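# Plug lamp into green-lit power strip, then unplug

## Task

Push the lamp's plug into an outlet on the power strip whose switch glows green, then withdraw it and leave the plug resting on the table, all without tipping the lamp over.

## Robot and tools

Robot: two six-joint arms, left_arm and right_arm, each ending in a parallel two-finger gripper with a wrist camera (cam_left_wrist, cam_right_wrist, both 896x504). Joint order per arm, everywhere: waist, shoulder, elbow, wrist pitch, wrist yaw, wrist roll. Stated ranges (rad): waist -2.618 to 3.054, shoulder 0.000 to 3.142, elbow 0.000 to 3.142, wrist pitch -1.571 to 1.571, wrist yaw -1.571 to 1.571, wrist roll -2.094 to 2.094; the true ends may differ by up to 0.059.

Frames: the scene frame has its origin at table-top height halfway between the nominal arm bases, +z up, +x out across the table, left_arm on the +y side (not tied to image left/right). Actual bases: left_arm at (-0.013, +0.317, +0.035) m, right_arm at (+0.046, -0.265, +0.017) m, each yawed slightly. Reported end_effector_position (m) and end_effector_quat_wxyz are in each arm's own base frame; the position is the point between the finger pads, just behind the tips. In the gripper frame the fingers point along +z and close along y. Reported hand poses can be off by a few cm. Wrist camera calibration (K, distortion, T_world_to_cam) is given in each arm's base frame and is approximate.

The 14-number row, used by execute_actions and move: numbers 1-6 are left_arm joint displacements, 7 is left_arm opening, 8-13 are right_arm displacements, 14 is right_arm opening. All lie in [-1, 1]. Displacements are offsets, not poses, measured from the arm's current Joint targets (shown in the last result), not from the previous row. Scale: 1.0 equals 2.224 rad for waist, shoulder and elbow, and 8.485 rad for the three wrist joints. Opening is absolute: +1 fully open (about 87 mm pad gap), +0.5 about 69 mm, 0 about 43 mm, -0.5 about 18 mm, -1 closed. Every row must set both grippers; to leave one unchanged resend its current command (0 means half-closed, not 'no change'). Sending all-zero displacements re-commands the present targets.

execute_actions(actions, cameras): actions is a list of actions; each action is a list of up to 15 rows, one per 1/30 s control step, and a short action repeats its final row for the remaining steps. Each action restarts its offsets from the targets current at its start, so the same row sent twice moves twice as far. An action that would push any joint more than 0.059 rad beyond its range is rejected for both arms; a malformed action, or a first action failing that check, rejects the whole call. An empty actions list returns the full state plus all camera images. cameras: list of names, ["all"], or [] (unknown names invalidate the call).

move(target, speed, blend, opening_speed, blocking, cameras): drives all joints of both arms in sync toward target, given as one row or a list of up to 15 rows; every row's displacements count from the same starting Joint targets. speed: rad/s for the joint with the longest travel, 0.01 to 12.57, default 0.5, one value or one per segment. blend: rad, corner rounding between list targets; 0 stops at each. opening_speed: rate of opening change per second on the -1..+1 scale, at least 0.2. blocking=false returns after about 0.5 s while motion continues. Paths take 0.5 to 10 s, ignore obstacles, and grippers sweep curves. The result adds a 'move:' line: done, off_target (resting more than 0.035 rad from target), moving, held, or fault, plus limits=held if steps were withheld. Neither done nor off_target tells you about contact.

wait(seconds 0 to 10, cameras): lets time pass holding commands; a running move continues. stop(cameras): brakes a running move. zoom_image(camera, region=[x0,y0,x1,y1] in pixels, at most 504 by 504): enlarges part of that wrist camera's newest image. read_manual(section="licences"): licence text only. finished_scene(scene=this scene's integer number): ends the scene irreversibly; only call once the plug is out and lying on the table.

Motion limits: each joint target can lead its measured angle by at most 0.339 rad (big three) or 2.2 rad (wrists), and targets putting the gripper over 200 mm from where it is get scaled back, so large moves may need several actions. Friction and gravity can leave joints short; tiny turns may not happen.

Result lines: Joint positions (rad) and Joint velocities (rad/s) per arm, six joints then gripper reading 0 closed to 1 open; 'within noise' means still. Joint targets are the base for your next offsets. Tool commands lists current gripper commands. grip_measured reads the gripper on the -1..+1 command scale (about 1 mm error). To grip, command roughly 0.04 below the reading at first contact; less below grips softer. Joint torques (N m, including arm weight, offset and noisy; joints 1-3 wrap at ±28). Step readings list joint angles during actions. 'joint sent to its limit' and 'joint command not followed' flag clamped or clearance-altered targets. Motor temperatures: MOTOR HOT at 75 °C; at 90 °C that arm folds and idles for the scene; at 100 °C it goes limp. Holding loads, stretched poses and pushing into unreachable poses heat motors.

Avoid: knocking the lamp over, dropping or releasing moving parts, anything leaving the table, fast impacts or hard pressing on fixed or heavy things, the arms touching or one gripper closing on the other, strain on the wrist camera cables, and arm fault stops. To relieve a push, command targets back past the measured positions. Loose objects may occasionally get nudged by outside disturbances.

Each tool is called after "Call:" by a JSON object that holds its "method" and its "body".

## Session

Call:
{"method": "execute_actions", "body": {"actions": []}}

Scene clock: 0.00 s.
left_arm: end_effector_position=(+0.3230, -0.1585, +0.2074) grip_measured=+1.000 end_effector_quat_wxyz=(+0.413, +0.142, +0.881, -0.183) | right_arm: end_effector_position=(+0.3255, +0.0320, +0.0823) grip_measured=+0.973 end_effector_quat_wxyz=(+0.482, +0.139, +0.863, +0.058)
Joint positions: left_arm=[-0.355 1.245 1.103 -0.504 0.179 -0.124 1] | right_arm=[0.129 1.125 0.463 0.099 0.143 0.37 0.986]
Joint velocities: within noise
Joint torques (N m): no reading
Motor temperatures (°C): left_arm=[23 27 29 22 23 22 21] | right_arm=[22 24 29 22 23 24 24]
Heat: left arm: 29 °C; right arm: 29 °C.
Joint targets: left_arm=[-0.355 1.238 1.115 -0.496 0.180 -0.124] | right_arm=[0.129 1.124 0.467 0.086 0.143 0.370]
Tool commands: left_gripper/opening=+1.0 right_gripper/opening=+1.0
camera_calibration:
cam_left_wrist: T_world_to_cam=[[-0.377857, -0.910243, 0.169356, -0.0553222], [-0.925829, 0.369877, -0.0776645, 0.399453], [0.00805262, -0.186141, -0.98249, 0.316602], [0, 0, 0, 1]] pos_world=[0.346371, -0.139172, 0.351451]
cam_right_wrist: T_world_to_cam=[[-0.167789, -0.957664, -0.233936, 0.103923], [-0.974621, 0.196816, -0.106665, 0.339019], [0.148192, 0.210102, -0.966383, 0.16794], [0, 0, 0, 1]] pos_world=[0.322965, -0.00248591, 0.222767]

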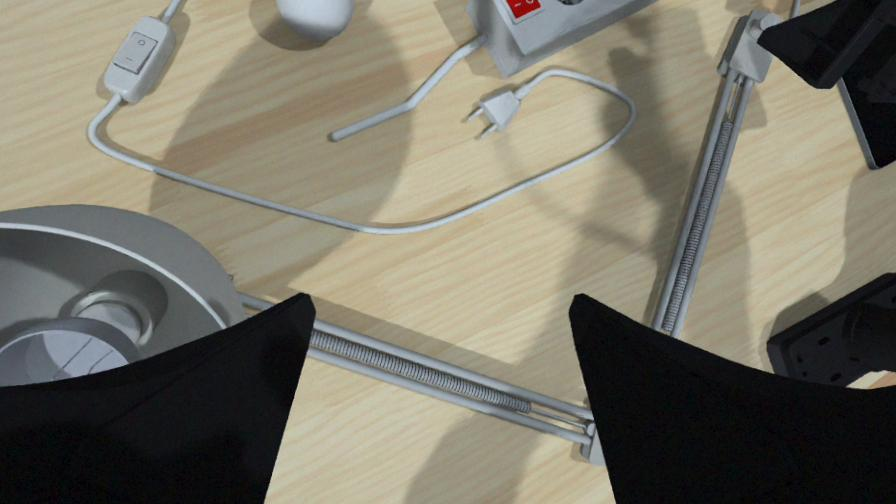

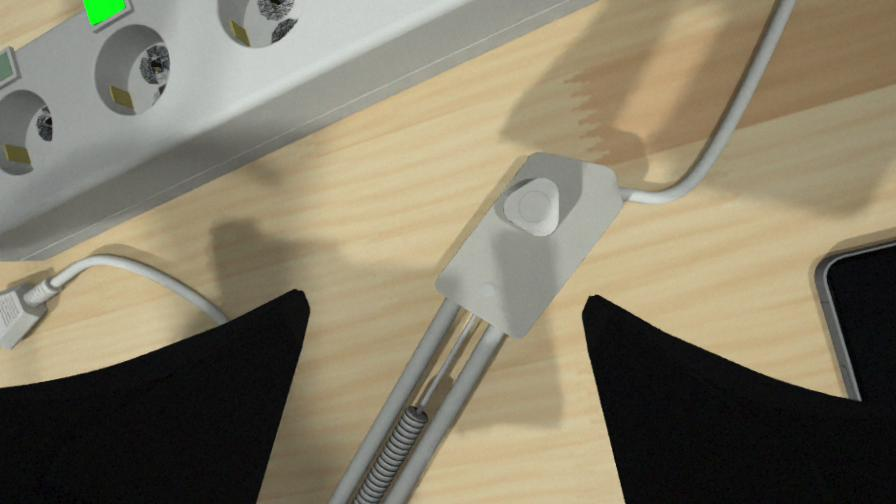

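Call:
{"method": "move", "body": {"target": [[0,0,0,0,0,0,1,-0.2226,-0.0292,0.308,-0.0119,-0.0858,-0.0136,1],[-0.085,0.5481,0.5315,-0.0587,0.0172,0.0893,0.2,-0.2226,-0.0292,0.308,-0.0119,-0.0858,-0.0136,1]], "speed": 0.9, "blend": [0.2,0], "cameras": ["all"]}}

Scene clock: 60.90 s.
left_arm: end_effector_position=(+0.4471, -0.3053, +0.0487) grip_measured=+0.200 end_effector_quat_wxyz=(+0.197, +0.558, +0.793, -0.144) | right_arm: end_effector_position=(+0.3647, -0.0274, +0.3939) grip_measured=+0.973 end_effector_quat_wxyz=(+0.709, +0.009, +0.687, +0.157)
Joint positions: left_arm=[-0.542 2.463 2.271 -0.989 0.311 0.621 0.6] | right_arm=[-0.361 1.063 1.128 0.001 -0.565 0.265 0.986]
Joint torques (N m): left_arm=[0.02 -14.64 7.47 0.76 0.26 0.16] | right_arm=[-0.53 -2.65 8.35 2.02 -0.15 -0.06]
Motor temperatures (°C): left_arm=[23 29 34 29 23 22 21] | right_arm=[22 25 33 28 23 24 24]
Heat: left arm: 34 °C; right arm: 33 °C.
Joint targets: left_arm=[-0.544 2.458 2.297 -0.994 0.325 0.634] | right_arm=[-0.366 1.059 1.152 -0.015 -0.585 0.255]
move: done
camera_calibration:
cam_left_wrist: T_world_to_cam=[[-0.93725, -0.346734, -0.0365764, 0.317036], [-0.338349, 0.879195, 0.335465, 0.429057], [-0.0841594, 0.32679, -0.941342, 0.328176], [0, 0, 0, 1]] pos_world=[0.469932, -0.374542, 0.176589]
cam_right_wrist: T_world_to_cam=[[0.223166, -0.950072, -0.218082, -0.022104], [-0.752703, -0.0257992, -0.657855, 0.552383], [0.619383, 0.310962, -0.72088, 0.210094], [0, 0, 0, 1]] pos_world=[0.290584, -0.0720805, 0.51002]

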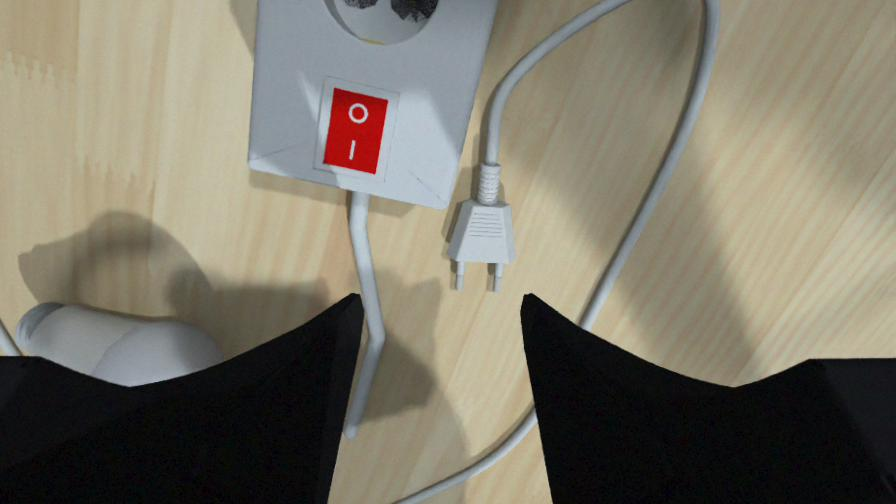

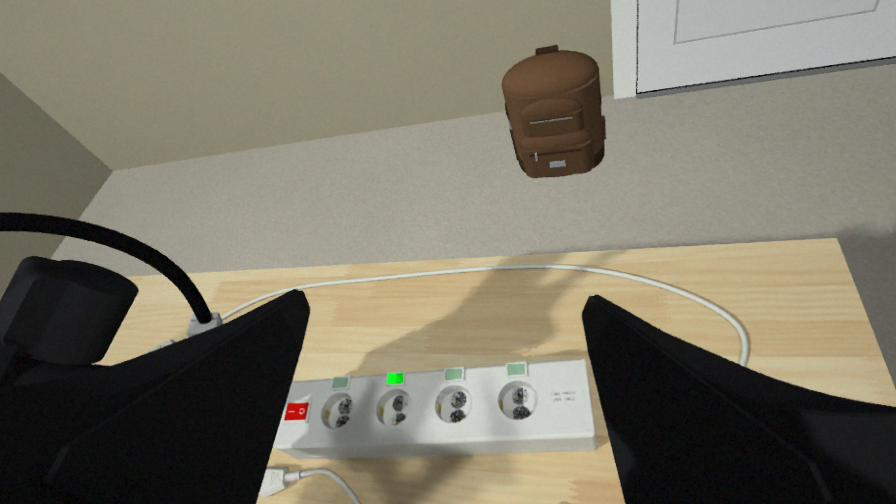

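Call:
{"method": "move", "body": {"target": [[-0.0138,-0.0229,-0.1124,0.0249,-0.0014,-0.0026,0.2,0,0,0,0,0,0,1],[-0.0138,-0.0085,-0.1547,0.0397,-0.0014,-0.0026,0.2,0,0,0,0,0,0,1],[-0.0138,-0.0085,-0.1547,0.0397,-0.0014,-0.0026,-1,0,0,0,0,0,0,1],[-0.0138,-0.0300,-0.0900,0.0150,-0.0014,-0.0026,-1,0,0,0,0,0,0,1]], "speed": [0.4,0.15,0.15,0.3], "blend": [0.05,0,0,0], "opening_speed": 1, "cameras": ["cam_left_wrist"]}}

Scene clock: 92.20 s.
left_arm: end_effector_position=(+0.4242, -0.3079, +0.0091) grip_measured=-0.274 end_effector_quat_wxyz=(+0.174, +0.567, +0.791, -0.148) | right_arm: end_effector_position=(+0.3647, -0.0274, +0.3939) grip_measured=+0.973 end_effector_quat_wxyz=(+0.709, +0.009, +0.687, +0.157)
Joint positions: left_arm=[-0.569 2.434 2.072 -0.863 0.31 0.619 0.363] | right_arm=[-0.361 1.063 1.128 0.001 -0.565 0.265 0.986]
Joint torques (N m): left_arm=[-0.44 -18.06 7.16 0.72 0.17 -0.06] | right_arm=[-0.54 -2.74 8.35 2.02 -0.15 -0.07]
Motor temperatures (°C): left_arm=[23 43 35 26 23 22 21] | right_arm=[22 25 34 27 23 24 24]
Heat: left arm: 43 °C; right arm: 34 °C.
Joint targets: left_arm=[-0.575 2.391 2.097 -0.866 0.314 0.612] | right_arm=[-0.366 1.059 1.152 -0.015 -0.585 0.255]
move: off_target (left_arm); left_arm: the shoulder is farthest, 0.043 rad from its target
camera_calibration:
cam_left_wrist: T_world_to_cam=[[-0.946609, -0.322263, -0.00888369, 0.304421], [-0.302694, 0.878969, 0.368497, 0.421349], [-0.110944, 0.351511, -0.929587, 0.308686], [0, 0, 0, 1]] pos_world=[0.449954, -0.380756, 0.134389]
Images, in order (width x height): cam_left_wrist 896x504.

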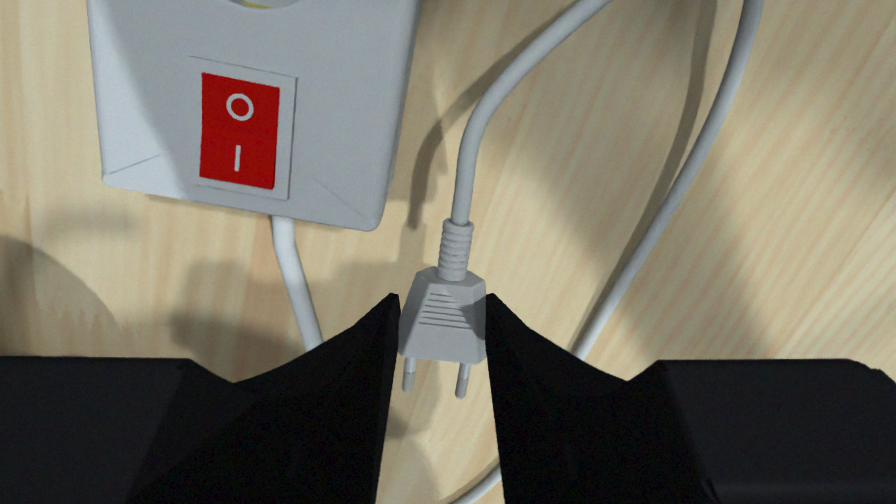

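Call:
{"method": "move", "body": {"target": [[0,-0.251,-0.3678,0.0326,0,0,-1,0,0,0,0,0,0,1],[0,-0.2019,-0.4339,0.0628,0,0,-1,0,0,0,0,0,0,1],[0,-0.2019,-0.4339,0.0628,0,0,0.2,0,0,0,0,0,0,1],[0,-0.251,-0.3678,0.0326,0,0,0.2,0,0,0,0,0,0,1]], "speed": [0.7,0.15,0.15,0.5], "opening_speed": 1}}

Call:
{"method": "move", "body": {"target": [-0.0782,0.2901,0.4541,-0.1116,-0.0467,-0.0132,0.2,0,0,0,0,0,0,1], "speed": 0.7, "cameras": ["cam_left_wrist"]}}

Scene clock: 119.23 s.
left_arm: end_effector_position=(+0.3136, -0.2371, +0.0355) grip_measured=+0.200 end_effector_quat_wxyz=(+0.192, +0.567, +0.787, -0.147) | right_arm: end_effector_position=(+0.3647, -0.0274, +0.3939) grip_measured=+0.973 end_effector_quat_wxyz=(+0.709, +0.009, +0.687, +0.157)
Joint positions: left_arm=[-0.569 1.856 1.258 -0.59 0.31 0.619 0.6] | right_arm=[-0.361 1.063 1.128 0.001 -0.565 0.265 0.986]
Joint torques (N m): left_arm=[-0.44 -11.34 6.56 0.81 0.15 -0.06] | right_arm=[-0.47 -2.76 8.31 2.04 -0.14 -0.06]
Motor temperatures (°C): left_arm=[23 50 35 26 23 22 22] | right_arm=[22 25 34 28 23 24 24]
Heat: left arm: 50 °C; right arm: 34 °C.
Joint targets: left_arm=[-0.575 1.832 1.279 -0.590 0.314 0.612] | right_arm=[-0.366 1.059 1.152 -0.015 -0.585 0.255]
move: done

Scene clock: 121.50 s.
left_arm: end_effector_position=(+0.3188, -0.2502, +0.0467) grip_measured=+0.200 end_effector_quat_wxyz=(-0.075, +0.588, +0.805, +0.043) | right_arm: end_effector_position=(+0.3647, -0.0274, +0.3939) grip_measured=+0.973 end_effector_quat_wxyz=(+0.709, +0.009, +0.687, +0.157)
Joint positions: left_arm=[-0.745 2.472 2.264 -1.522 -0.069 0.511 0.6] | right_arm=[-0.361 1.063 1.128 0.001 -0.565 0.265 0.986]
Joint torques (N m): left_arm=[-0.16 -12.6 6.43 -0.22 -0.22 -0.05] | right_arm=[-0.54 -2.67 8.34 2.01 -0.14 -0.07]
Heat: left arm: 50 °C; right arm: 35 °C.
Joint targets: left_arm=[-0.749 2.478 2.289 -1.537 -0.083 0.500] | right_arm=[-0.366 1.059 1.152 -0.015 -0.585 0.255]
move: done
camera_calibration:
cam_left_wrist: T_world_to_cam=[[-0.957577, -0.287124, -0.0246213, 0.236638], [-0.173068, 0.504665, 0.84579, 0.167607], [-0.230421, 0.81417, -0.532948, 0.446932], [0, 0, 0, 1]] pos_world=[0.358589, -0.380519, 0.102257]
Images, in order (width x height): cam_left_wrist 896x504.

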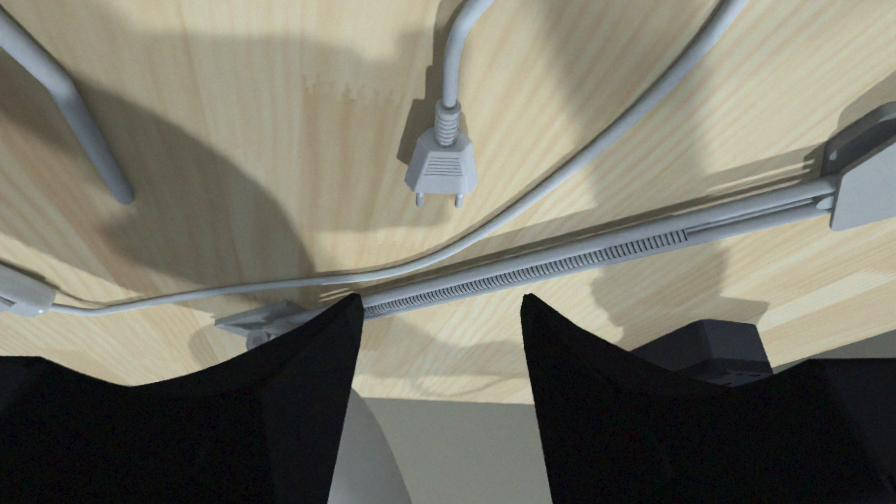

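Call:
{"method": "move", "body": {"target": [[0,0.015,-0.098,0.0291,0,0,0.2,0,0,0,0,0,0,1],[0,0.015,-0.098,0.0291,0,0,-1,0,0,0,0,0,0,1],[0,-0.03,0.02,0,0,0,-1,0,0,0,0,0,0,1]], "speed": [0.2,0.2,0.2], "opening_speed": 1, "cameras": ["cam_left_wrist"]}}

Scene clock: 135.47 s.
left_arm: end_effector_position=(+0.3277, -0.2579, +0.0636) grip_measured=-0.982 end_effector_quat_wxyz=(-0.041, +0.588, +0.807, +0.041) | right_arm: end_effector_position=(+0.3647, -0.0274, +0.3939) grip_measured=+0.973 end_effector_quat_wxyz=(+0.709, +0.009, +0.687, +0.157)
Joint positions: left_arm=[-0.745 2.451 2.311 -1.522 -0.071 0.51 0.009] | right_arm=[-0.361 1.063 1.128 0.001 -0.565 0.265 0.986]
Joint torques (N m): left_arm=[-0.14 -17.11 6.54 -0.08 -0.21 -0.11] | right_arm=[-0.55 -2.77 8.36 2.04 -0.13 -0.04]
Heat: left arm: 47 °C; right arm: 35 °C.
Joint targets: left_arm=[-0.749 2.411 2.333 -1.537 -0.083 0.500] | right_arm=[-0.366 1.059 1.152 -0.015 -0.585 0.255]
move: off_target (left_arm); left_arm: the shoulder is farthest, 0.040 rad from its target
camera_calibration:
cam_left_wrist: T_world_to_cam=[[-0.955249, -0.289442, -0.0610098, 0.244279], [-0.215886, 0.541183, 0.81272, 0.184305], [-0.202218, 0.789522, -0.579451, 0.45161], [0, 0, 0, 1]] pos_world=[0.36446, -0.385594, 0.126801]
Images, in order (width x height): cam_left_wrist 896x504.

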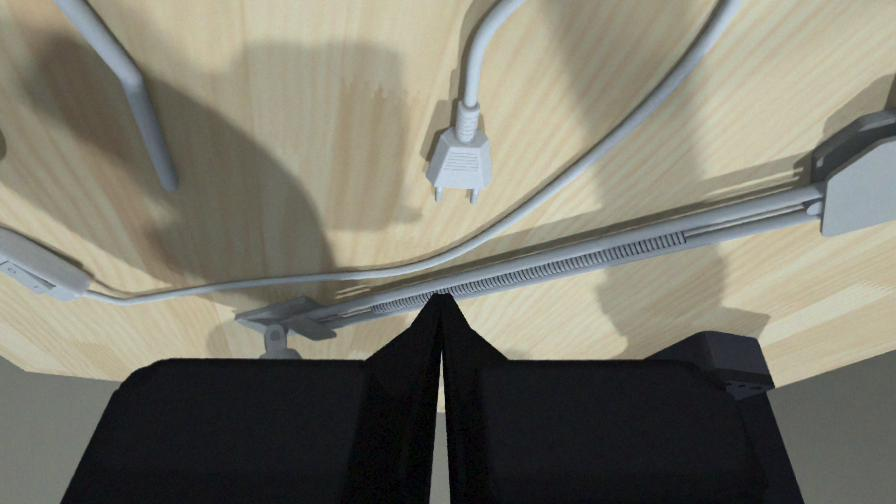

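Call:
{"method": "move", "body": {"target": [[0,0.015,-0.04,0.01,0,0,0.2,0,0,0,0,0,0,1],[0,0.049,-0.1178,0.0291,0,0,0.2,0,0,0,0,0,0,1]], "speed": 0.3, "cameras": ["cam_left_wrist"]}}

Scene clock: 146.43 s.
left_arm: end_effector_position=(+0.3180, -0.2489, -0.0214) grip_measured=+0.200 end_effector_quat_wxyz=(-0.083, +0.587, +0.804, +0.045) | right_arm: end_effector_position=(+0.3647, -0.0274, +0.3939) grip_measured=+0.973 end_effector_quat_wxyz=(+0.709, +0.009, +0.687, +0.157)
Joint positions: left_arm=[-0.745 2.519 2.074 -1.301 -0.071 0.51 0.6] | right_arm=[-0.361 1.063 1.128 0.001 -0.565 0.265 0.986]
Joint torques (N m): left_arm=[-0.12 -13.27 4.26 -0.03 -0.18 -0.11] | right_arm=[-0.51 -2.73 8.4 2.02 -0.15 -0.06]
Heat: left arm: 51 °C; right arm: 35 °C.
Joint targets: left_arm=[-0.749 2.520 2.071 -1.290 -0.083 0.500] | right_arm=[-0.366 1.059 1.152 -0.015 -0.585 0.255]
move: done
camera_calibration:
cam_left_wrist: T_world_to_cam=[[-0.957688, -0.287208, -0.0185649, 0.234681], [-0.164686, 0.493956, 0.853748, 0.219298], [-0.236034, 0.820682, -0.520355, 0.413199], [0, 0, 0, 1]] pos_world=[0.358395, -0.380026, 0.0321416]
Images, in order (width x height): cam_left_wrist 896x504.

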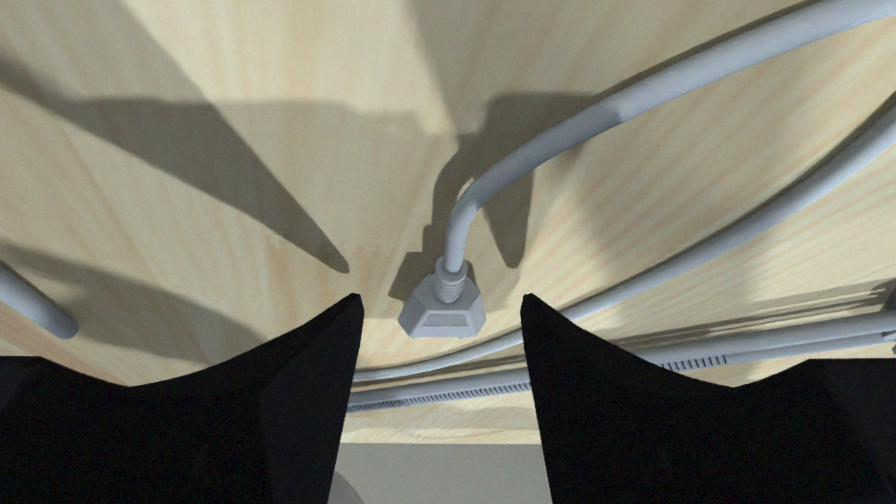

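Call:
{"method": "move", "body": {"target": [[0.0054,-0.024,-0.0414,0.005,0,0,0,0,0,0,0,0,0,1],[0.0054,-0.024,-0.0414,0.005,0,0,-1,0,0,0,0,0,0,1]], "speed": 0.15, "opening_speed": 0.8, "cameras": ["cam_left_wrist"]}}

Scene clock: 155.37 s.
left_arm: end_effector_position=(+0.3101, -0.2375, -0.0295) grip_measured=-0.257 end_effector_quat_wxyz=(-0.095, +0.587, +0.802, +0.056) | right_arm: end_effector_position=(+0.3647, -0.0274, +0.3939) grip_measured=+0.973 end_effector_quat_wxyz=(+0.709, +0.009, +0.687, +0.157)
Joint positions: left_arm=[-0.745 2.498 1.99 -1.266 -0.089 0.509 0.371] | right_arm=[-0.361 1.063 1.128 0.001 -0.565 0.265 0.986]
Joint torques (N m): left_arm=[0.69 -16.1 3.78 0.01 -0.05 -0.04] | right_arm=[-0.49 -2.7 8.34 2.01 -0.15 -0.06]
Heat: left arm: 51 °C; right arm: 35 °C.
Joint targets: left_arm=[-0.737 2.467 1.979 -1.247 -0.083 0.500] | right_arm=[-0.366 1.059 1.152 -0.015 -0.585 0.255]
move: done
camera_calibration:
cam_left_wrist: T_world_to_cam=[[-0.958603, -0.284078, -0.0194892, 0.231284], [-0.155978, 0.46661, 0.870601, 0.210473], [-0.238225, 0.837601, -0.491603, 0.403218], [0, 0, 0, 1]] pos_world=[0.350596, -0.370242, 0.0194933]
Images, in order (width x height): cam_left_wrist 896x504.

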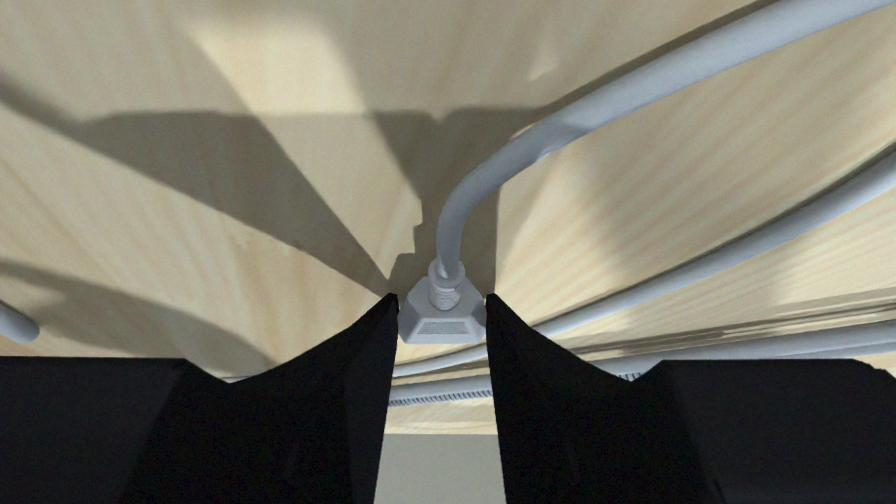

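Call:
{"method": "move", "body": {"target": [[0,0,0,0,0,0,0,0,0,0,0,0,0,1],[-0.003,0.016,0.025,-0.003,0,0,0,0,0,0,0,0,0,1],[-0.003,0.016,0.025,-0.003,0,0,-1,0,0,0,0,0,0,1]], "speed": 0.15, "opening_speed": 0.8, "cameras": ["cam_left_wrist"]}}

Scene clock: 169.27 s.
left_arm: end_effector_position=(+0.3145, -0.2418, -0.0258) grip_measured=-0.310 end_effector_quat_wxyz=(-0.085, +0.586, +0.804, +0.055) | right_arm: end_effector_position=(+0.3647, -0.0274, +0.3939) grip_measured=+0.973 end_effector_quat_wxyz=(+0.709, +0.009, +0.687, +0.157)
Joint positions: left_arm=[-0.745 2.498 2.012 -1.267 -0.088 0.506 0.345] | right_arm=[-0.361 1.063 1.128 0.001 -0.565 0.265 0.986]
Joint torques (N m): left_arm=[0.24 -12.88 6.24 -0.13 -0.01 -0.05] | right_arm=[-0.5 -2.7 8.35 2.03 -0.16 -0.07]
Heat: left arm: 49 °C; right arm: 36 °C.
Joint targets: left_arm=[-0.743 2.502 2.035 -1.273 -0.083 0.500] | right_arm=[-0.366 1.059 1.152 -0.015 -0.585 0.255]
move: done
camera_calibration:
cam_left_wrist: T_world_to_cam=[[-0.957329, -0.287434, -0.0300377, 0.232779], [-0.170673, 0.478429, 0.861381, 0.217314], [-0.233219, 0.829752, -0.507071, 0.405875], [0, 0, 0, 1]] pos_world=[0.354593, -0.373836, 0.0256089]
Images, in order (width x height): cam_left_wrist 896x504.

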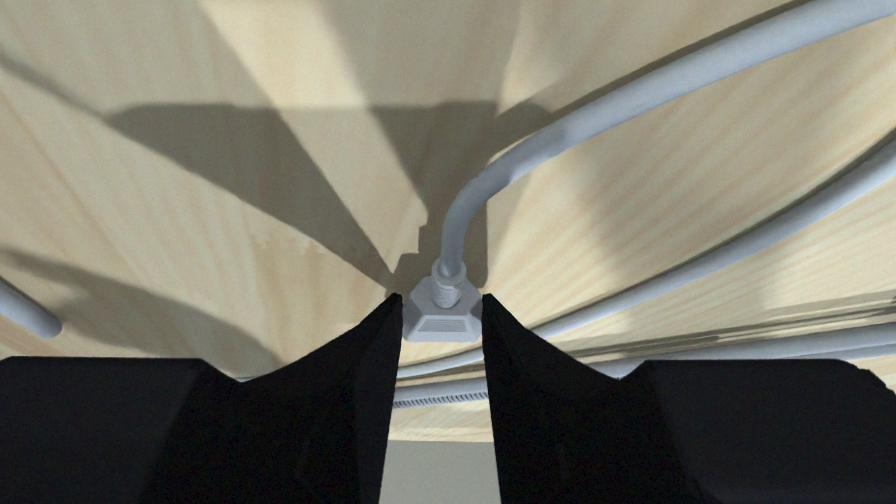

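Call:
{"method": "move", "body": {"target": [[0,0,0,0,0,0,0,0,0,0,0,0,0,1],[-0.003,0.018,0.027,-0.004,0,0,0,0,0,0,0,0,0,1],[-0.003,0.018,0.027,-0.004,0,0,-1,0,0,0,0,0,0,1]], "speed": 0.15, "opening_speed": 0.8}}

Call:
{"method": "move", "body": {"target": [-0.003,-0.025,0.05,-0.01,0,0,-1,0,0,0,0,0,0,1], "speed": 0.2, "cameras": ["cam_left_wrist"]}}

Scene clock: 179.30 s.
left_arm: end_effector_position=(+0.3190, -0.2461, -0.0277) grip_measured=-0.353 end_effector_quat_wxyz=(-0.087, +0.586, +0.804, +0.055) | right_arm: end_effector_position=(+0.3647, -0.0274, +0.3939) grip_measured=+0.973 end_effector_quat_wxyz=(+0.709, +0.009, +0.687, +0.157)
Joint positions: left_arm=[-0.745 2.534 2.07 -1.293 -0.088 0.506 0.323] | right_arm=[-0.361 1.063 1.128 0.001 -0.565 0.265 0.986]
Joint torques (N m): left_arm=[-0.47 -12.77 6.45 -0.18 -0.03 -0.02] | right_arm=[-0.49 -2.69 8.34 2.02 -0.16 -0.08]
Heat: left arm: 48 °C; right arm: 36 °C.
Joint targets: left_arm=[-0.750 2.542 2.095 -1.307 -0.083 0.500] | right_arm=[-0.366 1.059 1.152 -0.015 -0.585 0.255]
move: done

Scene clock: 180.43 s.
left_arm: end_effector_position=(+0.3267, -0.2557, -0.0017) grip_measured=-0.353 end_effector_quat_wxyz=(-0.071, +0.588, +0.804, +0.053) | right_arm: end_effector_position=(+0.3647, -0.0274, +0.3939) grip_measured=+0.973 end_effector_quat_wxyz=(+0.709, +0.009, +0.687, +0.157)
Joint positions: left_arm=[-0.75 2.532 2.182 -1.375 -0.088 0.506 0.323] | right_arm=[-0.361 1.063 1.128 0.001 -0.565 0.265 0.986]
Joint torques (N m): left_arm=[-0.42 -17.92 6.58 -0.11 -0.05 -0.07] | right_arm=[-0.47 -2.73 8.31 2.02 -0.15 -0.05]
Heat: left arm: 48 °C; right arm: 36 °C.
Joint targets: left_arm=[-0.756 2.487 2.206 -1.391 -0.083 0.500] | right_arm=[-0.366 1.059 1.152 -0.015 -0.585 0.255]
move: off_target (left_arm); left_arm: the shoulder is farthest, 0.046 rad from its target
camera_calibration:
cam_left_wrist: T_world_to_cam=[[-0.957839, -0.283881, -0.0442238, 0.242221], [-0.186194, 0.496122, 0.848054, 0.214829], [-0.218806, 0.820533, -0.528062, 0.425338], [0, 0, 0, 1]] pos_world=[0.365075, -0.386824, 0.0531305]
Images, in order (width x height): cam_left_wrist 896x504.

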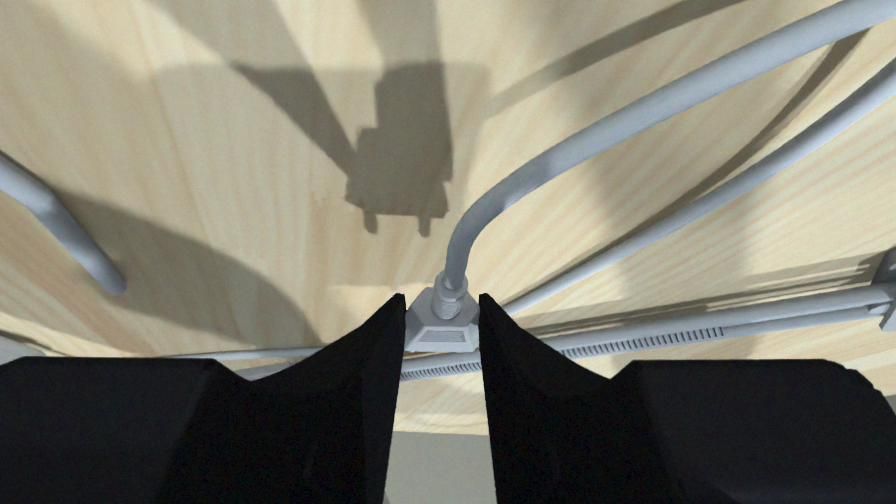

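Call:
{"method": "move", "body": {"target": [[0,-0.0549,-0.0477,0.002,0,0,-1,0,0,0,0,0,0,1],[0.1151,-0.1515,-0.1826,0.0755,0.0687,0.0024,-1,0,0,0,0,0,0,1],[0.1291,0.0283,0.0027,0.1841,0.1177,-0.0296,-1,0,0,0,0,0,0,1],[0.1291,0.0832,0.0027,0.1841,0.1177,-0.0296,-1,0,0,0,0,0,0,1]], "speed": [0.5,0.8,0.8,0.3], "blend": [0.03,0.1,0,0], "cameras": ["all"]}}

Call:
{"method": "zoom_image", "body": {"camera": "cam_left_wrist", "region": [300, 200, 600, 500]}}

Scene clock: 199.20 s.
left_arm: end_effector_position=(+0.5316, -0.4218, +0.0657) grip_measured=-0.353 end_effector_quat_wxyz=(+0.471, +0.495, +0.601, -0.414) | right_arm: end_effector_position=(+0.3647, -0.0274, +0.3939) grip_measured=+0.973 end_effector_quat_wxyz=(+0.709, +0.009, +0.687, +0.157)
Joint positions: left_arm=[-0.476 2.678 2.189 0.138 0.903 0.248 0.323] | right_arm=[-0.361 1.063 1.128 0.001 -0.565 0.265 0.986]
Joint torques (N m): left_arm=[0.54 -16.29 7.43 1.7 0.22 0.03] | right_arm=[-0.54 -2.69 8.32 2.03 -0.15 -0.06]
Heat: left arm: 50 °C; right arm: 36 °C.
Joint targets: left_arm=[-0.469 2.672 2.212 0.170 0.916 0.248] | right_arm=[-0.366 1.059 1.152 -0.015 -0.585 0.255]
move: done
camera_calibration:
cam_left_wrist: T_world_to_cam=[[-0.97797, -0.208494, 0.0102689, 0.433251], [-0.186044, 0.84824, -0.495859, 0.514912], [0.0946733, -0.486845, -0.868343, -0.0537075], [0, 0, 0, 1]] pos_world=[0.524587, -0.372586, 0.204238]
cam_right_wrist: T_world_to_cam=[[0.223166, -0.950072, -0.218082, -0.022104], [-0.752703, -0.0257992, -0.657855, 0.552383], [0.619383, 0.310962, -0.72088, 0.210094], [0, 0, 0, 1]] pos_world=[0.290584, -0.0720805, 0.51002]

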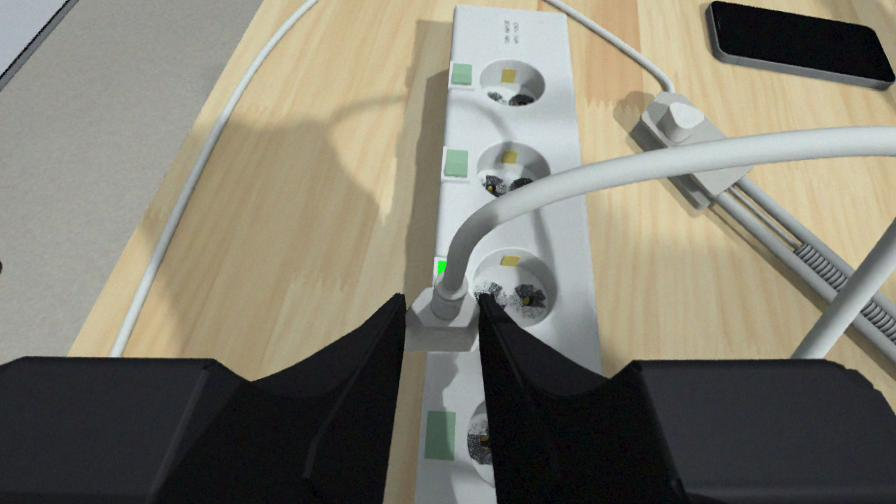

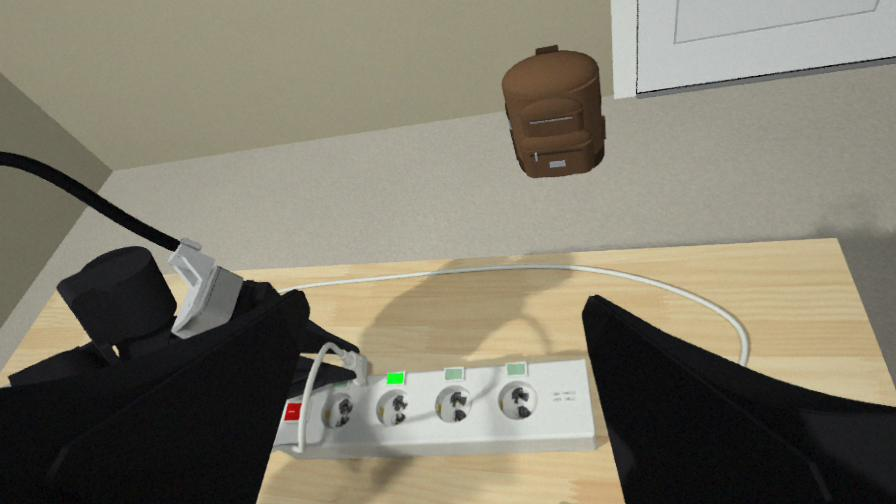

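Scaled by 1.680.

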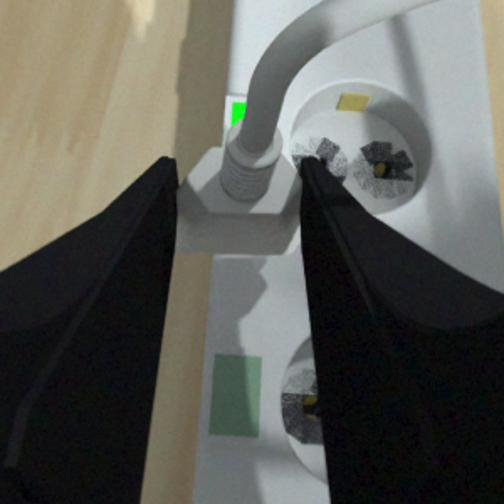

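Call:
{"method": "move", "body": {"target": [-0.0407,-0.0126,-0.0022,0.0008,-0.0103,-0.0044,-1,0,0,0,0,0,0,1], "speed": 0.3, "cameras": ["cam_left_wrist"]}}

Call:
{"method": "zoom_image", "body": {"camera": "cam_left_wrist", "region": [340, 230, 560, 450]}}

Scene clock: 215.73 s.
left_arm: end_effector_position=(+0.5014, -0.4656, +0.0631) grip_measured=-0.353 end_effector_quat_wxyz=(+0.457, +0.499, +0.605, -0.420) | right_arm: end_effector_position=(+0.3647, -0.0274, +0.3939) grip_measured=+0.973 end_effector_quat_wxyz=(+0.709, +0.009, +0.687, +0.157)
Joint positions: left_arm=[-0.566 2.678 2.189 0.14 0.836 0.212 0.323] | right_arm=[-0.361 1.063 1.128 0.001 -0.565 0.265 0.986]
Joint torques (N m): left_arm=[0.39 -19.08 7.02 1.79 0.04 0.01] | right_arm=[-0.55 -2.7 8.34 2.02 -0.14 -0.06]
Heat: left arm: 50 °C; right arm: 36 °C.
Joint targets: left_arm=[-0.560 2.644 2.207 0.177 0.829 0.211] | right_arm=[-0.366 1.059 1.152 -0.015 -0.585 0.255]
move: off_target (left_arm); left_arm: the wrist pitch is farthest, 0.037 rad from its target
camera_calibration:
cam_left_wrist: T_world_to_cam=[[-0.98125, -0.190575, 0.0287965, 0.403454], [-0.180805, 0.858411, -0.480042, 0.546267], [0.066765, -0.476248, -0.876772, -0.0549169], [0, 0, 0, 1]] pos_world=[0.498324, -0.418187, 0.202464]
Images, in order (width x height): cam_left_wrist 896x504.

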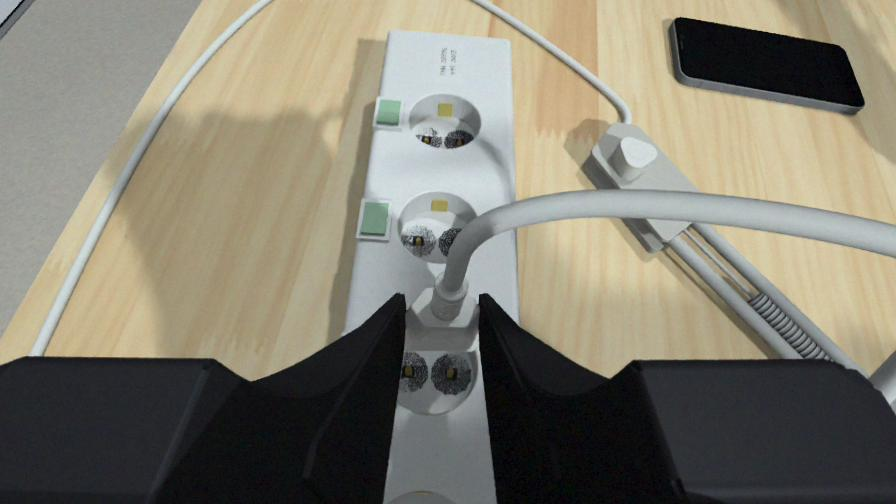

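Scaled by 2.291.

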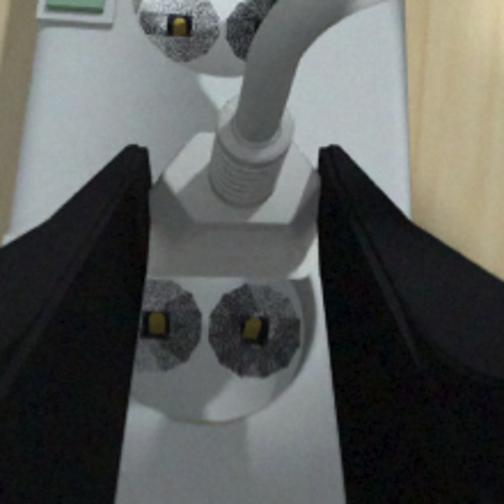

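Call:
{"method": "move", "body": {"target": [0.0030,0.0319,0.001,0.0024,0,0,-1,0,0,0,0,0,0,1], "speed": 0.2, "cameras": ["cam_left_wrist"]}}

Call:
{"method": "zoom_image", "body": {"camera": "cam_left_wrist", "region": [340, 230, 560, 450]}}

Scene clock: 229.97 s.
left_arm: end_effector_position=(+0.5046, -0.4628, +0.0455) grip_measured=-0.353 end_effector_quat_wxyz=(+0.454, +0.496, +0.610, -0.419) | right_arm: end_effector_position=(+0.3647, -0.0274, +0.3939) grip_measured=+0.973 end_effector_quat_wxyz=(+0.709, +0.009, +0.687, +0.157)
Joint positions: left_arm=[-0.56 2.711 2.189 0.162 0.836 0.211 0.323] | right_arm=[-0.361 1.063 1.128 0.001 -0.565 0.265 0.986]
Joint torques (N m): left_arm=[0.55 -15.6 7.17 1.82 0.04 0.01] | right_arm=[-0.49 -2.7 8.42 2.02 -0.15 -0.08]
Heat: left arm: 53 °C; right arm: 37 °C.
Joint targets: left_arm=[-0.553 2.715 2.209 0.198 0.829 0.211] | right_arm=[-0.366 1.059 1.152 -0.015 -0.585 0.255]
move: done
camera_calibration:
cam_left_wrist: T_world_to_cam=[[-0.979636, -0.197292, 0.0372847, 0.403383], [-0.191173, 0.859759, -0.473569, 0.541617], [0.0613754, -0.471053, -0.879967, -0.0639549], [0, 0, 0, 1]] pos_world=[0.502636, -0.416202, 0.185175]
Images, in order (width x height): cam_left_wrist 896x504.

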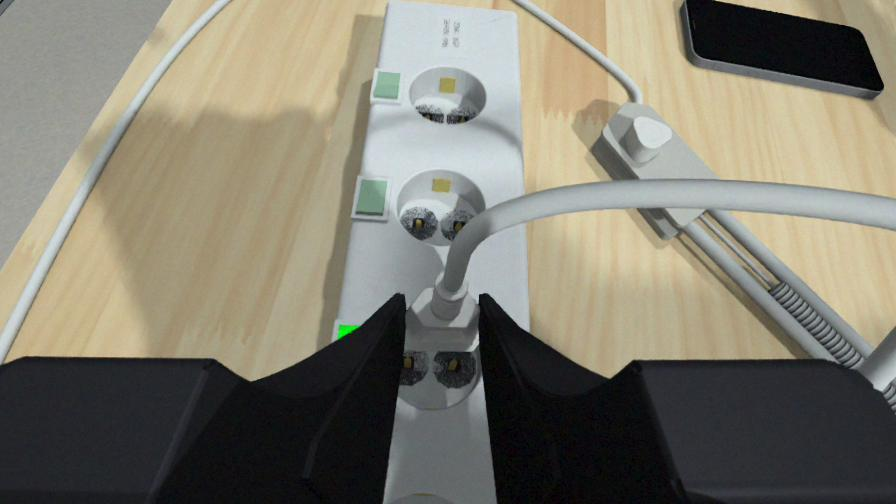

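Scaled by 2.291.

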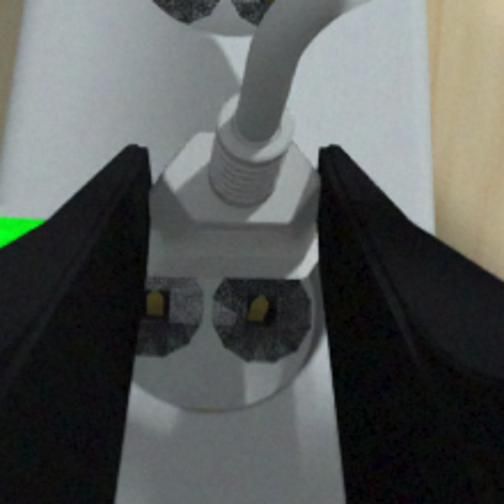

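Call:
{"method": "move", "body": {"target": [0.0034,0.0036,0.0072,-0.0009,0,0,-1,0,0,0,0,0,0,1], "speed": 0.2, "cameras": ["cam_left_wrist"]}}

Call:
{"method": "zoom_image", "body": {"camera": "cam_left_wrist", "region": [340, 230, 560, 450]}}

Scene clock: 248.53 s.
left_arm: end_effector_position=(+0.5088, -0.4593, +0.0457) grip_measured=-0.353 end_effector_quat_wxyz=(+0.457, +0.494, +0.611, -0.417) | right_arm: end_effector_position=(+0.3647, -0.0274, +0.3939) grip_measured=+0.973 end_effector_quat_wxyz=(+0.709, +0.009, +0.687, +0.157)
Joint positions: left_arm=[-0.552 2.714 2.194 0.162 0.836 0.211 0.323] | right_arm=[-0.361 1.063 1.128 0.001 -0.565 0.265 0.986]
Joint torques (N m): left_arm=[0.58 -15.16 8.1 1.68 0.02 0.08] | right_arm=[-0.54 -2.74 8.34 2.03 -0.13 -0.06]
Motor temperatures (°C): left_arm=[23 55 34 30 23 22 22] | right_arm=[22 25 37 30 24 24 24]
Heat: left arm: 55 °C; right arm: 37 °C.
Joint targets: left_arm=[-0.545 2.723 2.225 0.190 0.829 0.211] | right_arm=[-0.366 1.059 1.152 -0.015 -0.585 0.255]
move: done
camera_calibration:
cam_left_wrist: T_world_to_cam=[[-0.978161, -0.204778, 0.0355874, 0.403992], [-0.196843, 0.857722, -0.474937, 0.541524], [0.0667326, -0.471571, -0.8793, -0.0654389], [0, 0, 0, 1]] pos_world=[0.506131, -0.412608, 0.185273]
Images, in order (width x height): cam_left_wrist 896x504.

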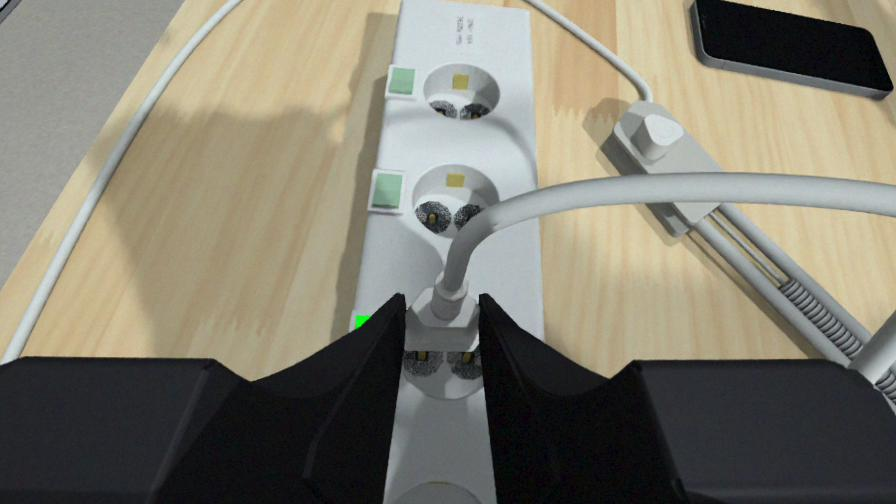

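Scaled by 2.291.

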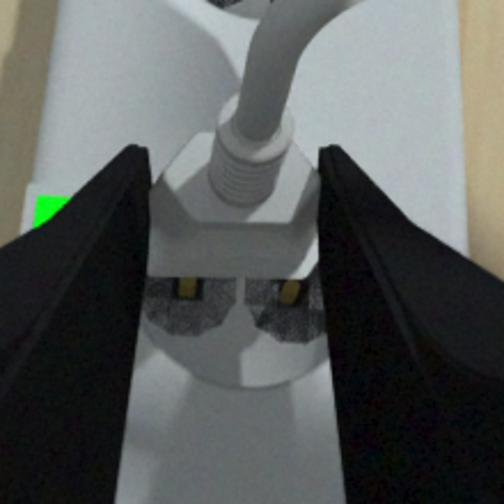

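Call:
{"method": "move", "body": {"target": [-0.0017,0.0075,0,0.0018,0,0,-1,0,0,0,0,0,0,1], "speed": 0.1, "cameras": ["cam_left_wrist"]}}

Call:
{"method": "zoom_image", "body": {"camera": "cam_left_wrist", "region": [340, 230, 560, 450]}}

Scene clock: 257.43 s.
left_arm: end_effector_position=(+0.5103, -0.4603, +0.0449) grip_measured=-0.353 end_effector_quat_wxyz=(+0.461, +0.494, +0.608, -0.417) | right_arm: end_effector_position=(+0.3647, -0.0274, +0.3939) grip_measured=+0.973 end_effector_quat_wxyz=(+0.709, +0.009, +0.687, +0.157)
Joint positions: left_arm=[-0.552 2.723 2.2 0.176 0.836 0.208 0.323] | right_arm=[-0.361 1.063 1.128 0.001 -0.565 0.265 0.986]
Joint torques (N m): left_arm=[0.39 -14.39 7.6 1.71 -0.02 0.06] | right_arm=[-0.54 -2.66 8.34 2.02 -0.15 -0.06]
Motor temperatures (°C): left_arm=[23 57 35 30 23 22 23] | right_arm=[22 25 37 30 24 24 24]
Heat: left arm: 57 °C; right arm: 37 °C.
Joint targets: left_arm=[-0.549 2.739 2.225 0.205 0.829 0.211] | right_arm=[-0.366 1.059 1.152 -0.015 -0.585 0.255]
move: done
camera_calibration:
cam_left_wrist: T_world_to_cam=[[-0.978232, -0.205259, 0.0305193, 0.40536], [-0.194344, 0.854617, -0.481518, 0.539857], [0.0727535, -0.476967, -0.875905, -0.0723992], [0, 0, 0, 1]] pos_world=[0.506721, -0.412699, 0.184165]
Images, in order (width x height): cam_left_wrist 896x504.

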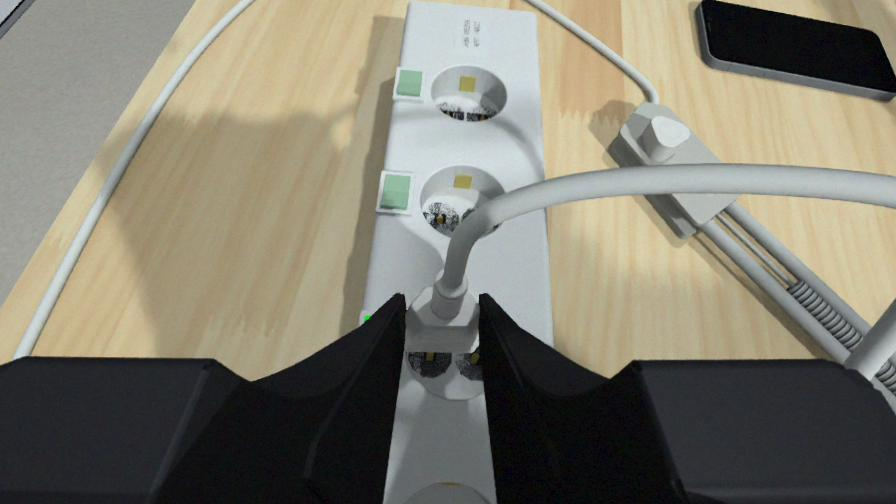

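Scaled by 2.291.

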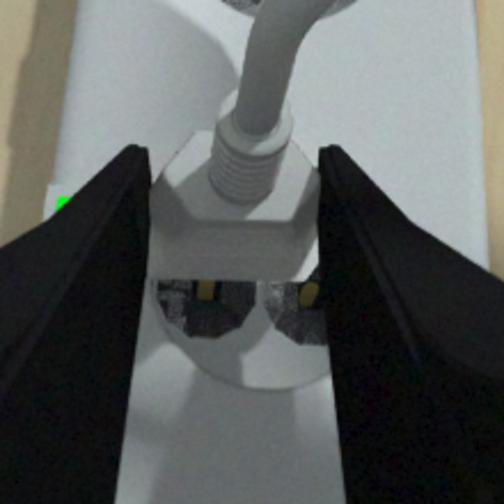

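Call:
{"method": "move", "body": {"target": [0,0.0045,0,0.0005,0.0039,0,-1,0,0,0,0,0,0,1], "speed": 0.1, "cameras": ["cam_left_wrist"]}}

Call:
{"method": "zoom_image", "body": {"camera": "cam_left_wrist", "region": [340, 230, 560, 450]}}

Scene clock: 266.30 s.
left_arm: end_effector_position=(+0.5092, -0.4617, +0.0445) grip_measured=-0.353 end_effector_quat_wxyz=(+0.463, +0.497, +0.601, -0.421) | right_arm: end_effector_position=(+0.3647, -0.0274, +0.3939) grip_measured=+0.973 end_effector_quat_wxyz=(+0.709, +0.009, +0.687, +0.157)
Joint positions: left_arm=[-0.552 2.729 2.2 0.195 0.85 0.208 0.323] | right_arm=[-0.361 1.063 1.128 0.001 -0.565 0.265 0.986]
Joint torques (N m): left_arm=[0.24 -13.78 7.54 1.61 0.18 0.04] | right_arm=[-0.49 -2.74 8.35 2.03 -0.14 -0.05]
Motor temperatures (°C): left_arm=[23 55 35 30 23 22 23] | right_arm=[22 25 37 30 24 24 24]
Heat: left arm: 55 °C; right arm: 37 °C.
Joint targets: left_arm=[-0.549 2.749 2.225 0.210 0.862 0.211] | right_arm=[-0.366 1.059 1.152 -0.015 -0.585 0.255]
move: done
camera_calibration:
cam_left_wrist: T_world_to_cam=[[-0.981158, -0.191586, 0.0249564, 0.412082], [-0.178882, 0.852007, -0.492021, 0.532002], [0.0730013, -0.487214, -0.870226, -0.0785067], [0, 0, 0, 1]] pos_world=[0.505214, -0.41257, 0.183153]
Images, in order (width x height): cam_left_wrist 896x504.

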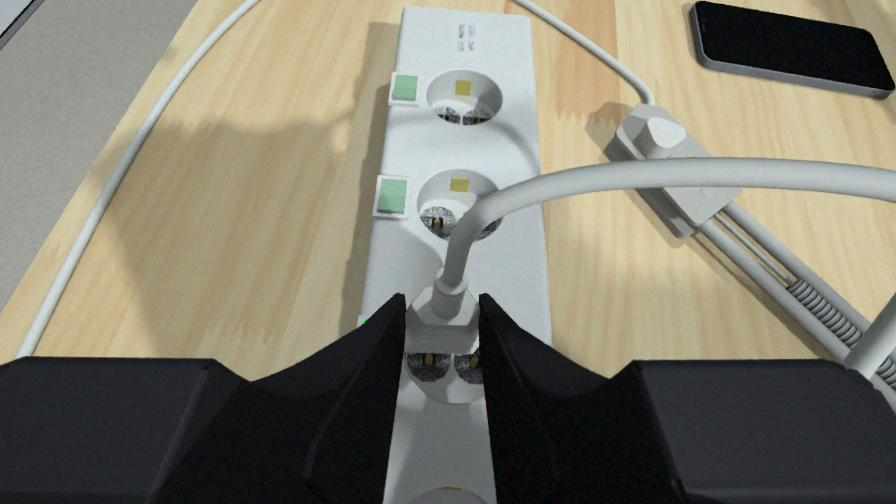

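Scaled by 2.291.

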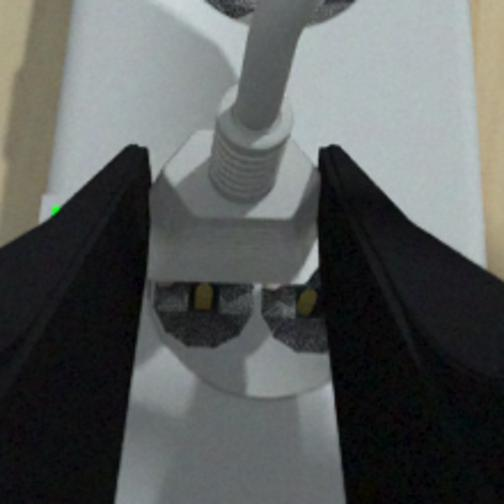

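Call:
{"method": "move", "body": {"target": [[0,-0.034,0,0.0005,0,0,-1,0,0,0,0,0,0,1],[-0.004,-0.034,0,0.0005,0.0026,0,-1,0,0,0,0,0,0,1]], "speed": 0.15, "cameras": ["cam_left_wrist"]}}

Call:
{"method": "zoom_image", "body": {"camera": "cam_left_wrist", "region": [340, 230, 560, 450]}}

Scene clock: 275.37 s.
left_arm: end_effector_position=(+0.5061, -0.4626, +0.0464) grip_measured=-0.353 end_effector_quat_wxyz=(+0.460, +0.501, +0.595, -0.428) | right_arm: end_effector_position=(+0.3647, -0.0274, +0.3939) grip_measured=+0.973 end_effector_quat_wxyz=(+0.709, +0.009, +0.687, +0.157)
Joint positions: left_arm=[-0.552 2.728 2.2 0.195 0.87 0.208 0.323] | right_arm=[-0.361 1.063 1.128 0.001 -0.565 0.265 0.986]
Joint torques (N m): left_arm=[-0.51 -20.94 7.66 1.61 0.19 0.08] | right_arm=[-0.51 -2.66 8.36 2.02 -0.14 -0.06]
Motor temperatures (°C): left_arm=[23 55 35 31 23 22 23] | right_arm=[22 25 37 30 24 24 24]
Heat: left arm: 55 °C; right arm: 37 °C.
Joint targets: left_arm=[-0.558 2.674 2.225 0.214 0.884 0.211] | right_arm=[-0.366 1.059 1.152 -0.015 -0.585 0.255]
move: off_target (left_arm); left_arm: the shoulder is farthest, 0.054 rad from its target
camera_calibration:
cam_left_wrist: T_world_to_cam=[[-0.984476, -0.173344, 0.0275331, 0.41881], [-0.16391, 0.851897, -0.497398, 0.525873], [0.0627655, -0.49419, -0.867085, -0.0751764], [0, 0, 0, 1]] pos_world=[0.503223, -0.412543, 0.184853]
Images, in order (width x height): cam_left_wrist 896x504.

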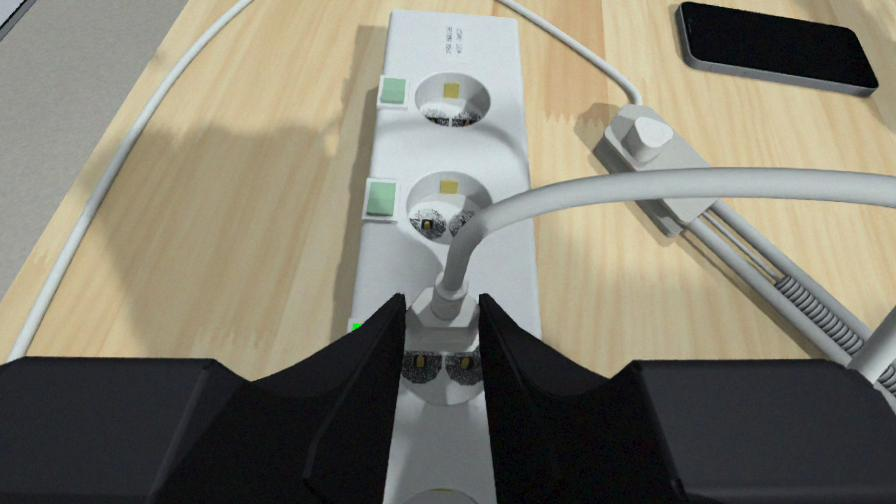

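Scaled by 2.291.

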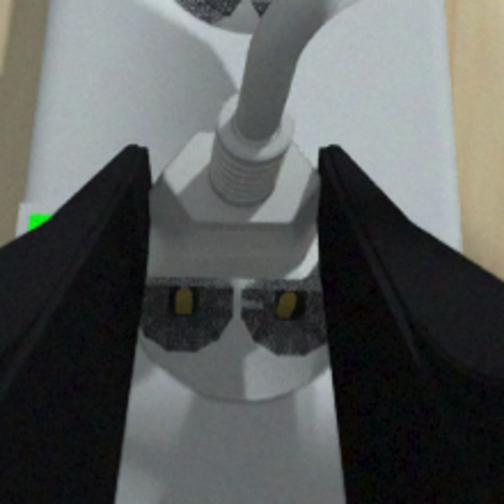

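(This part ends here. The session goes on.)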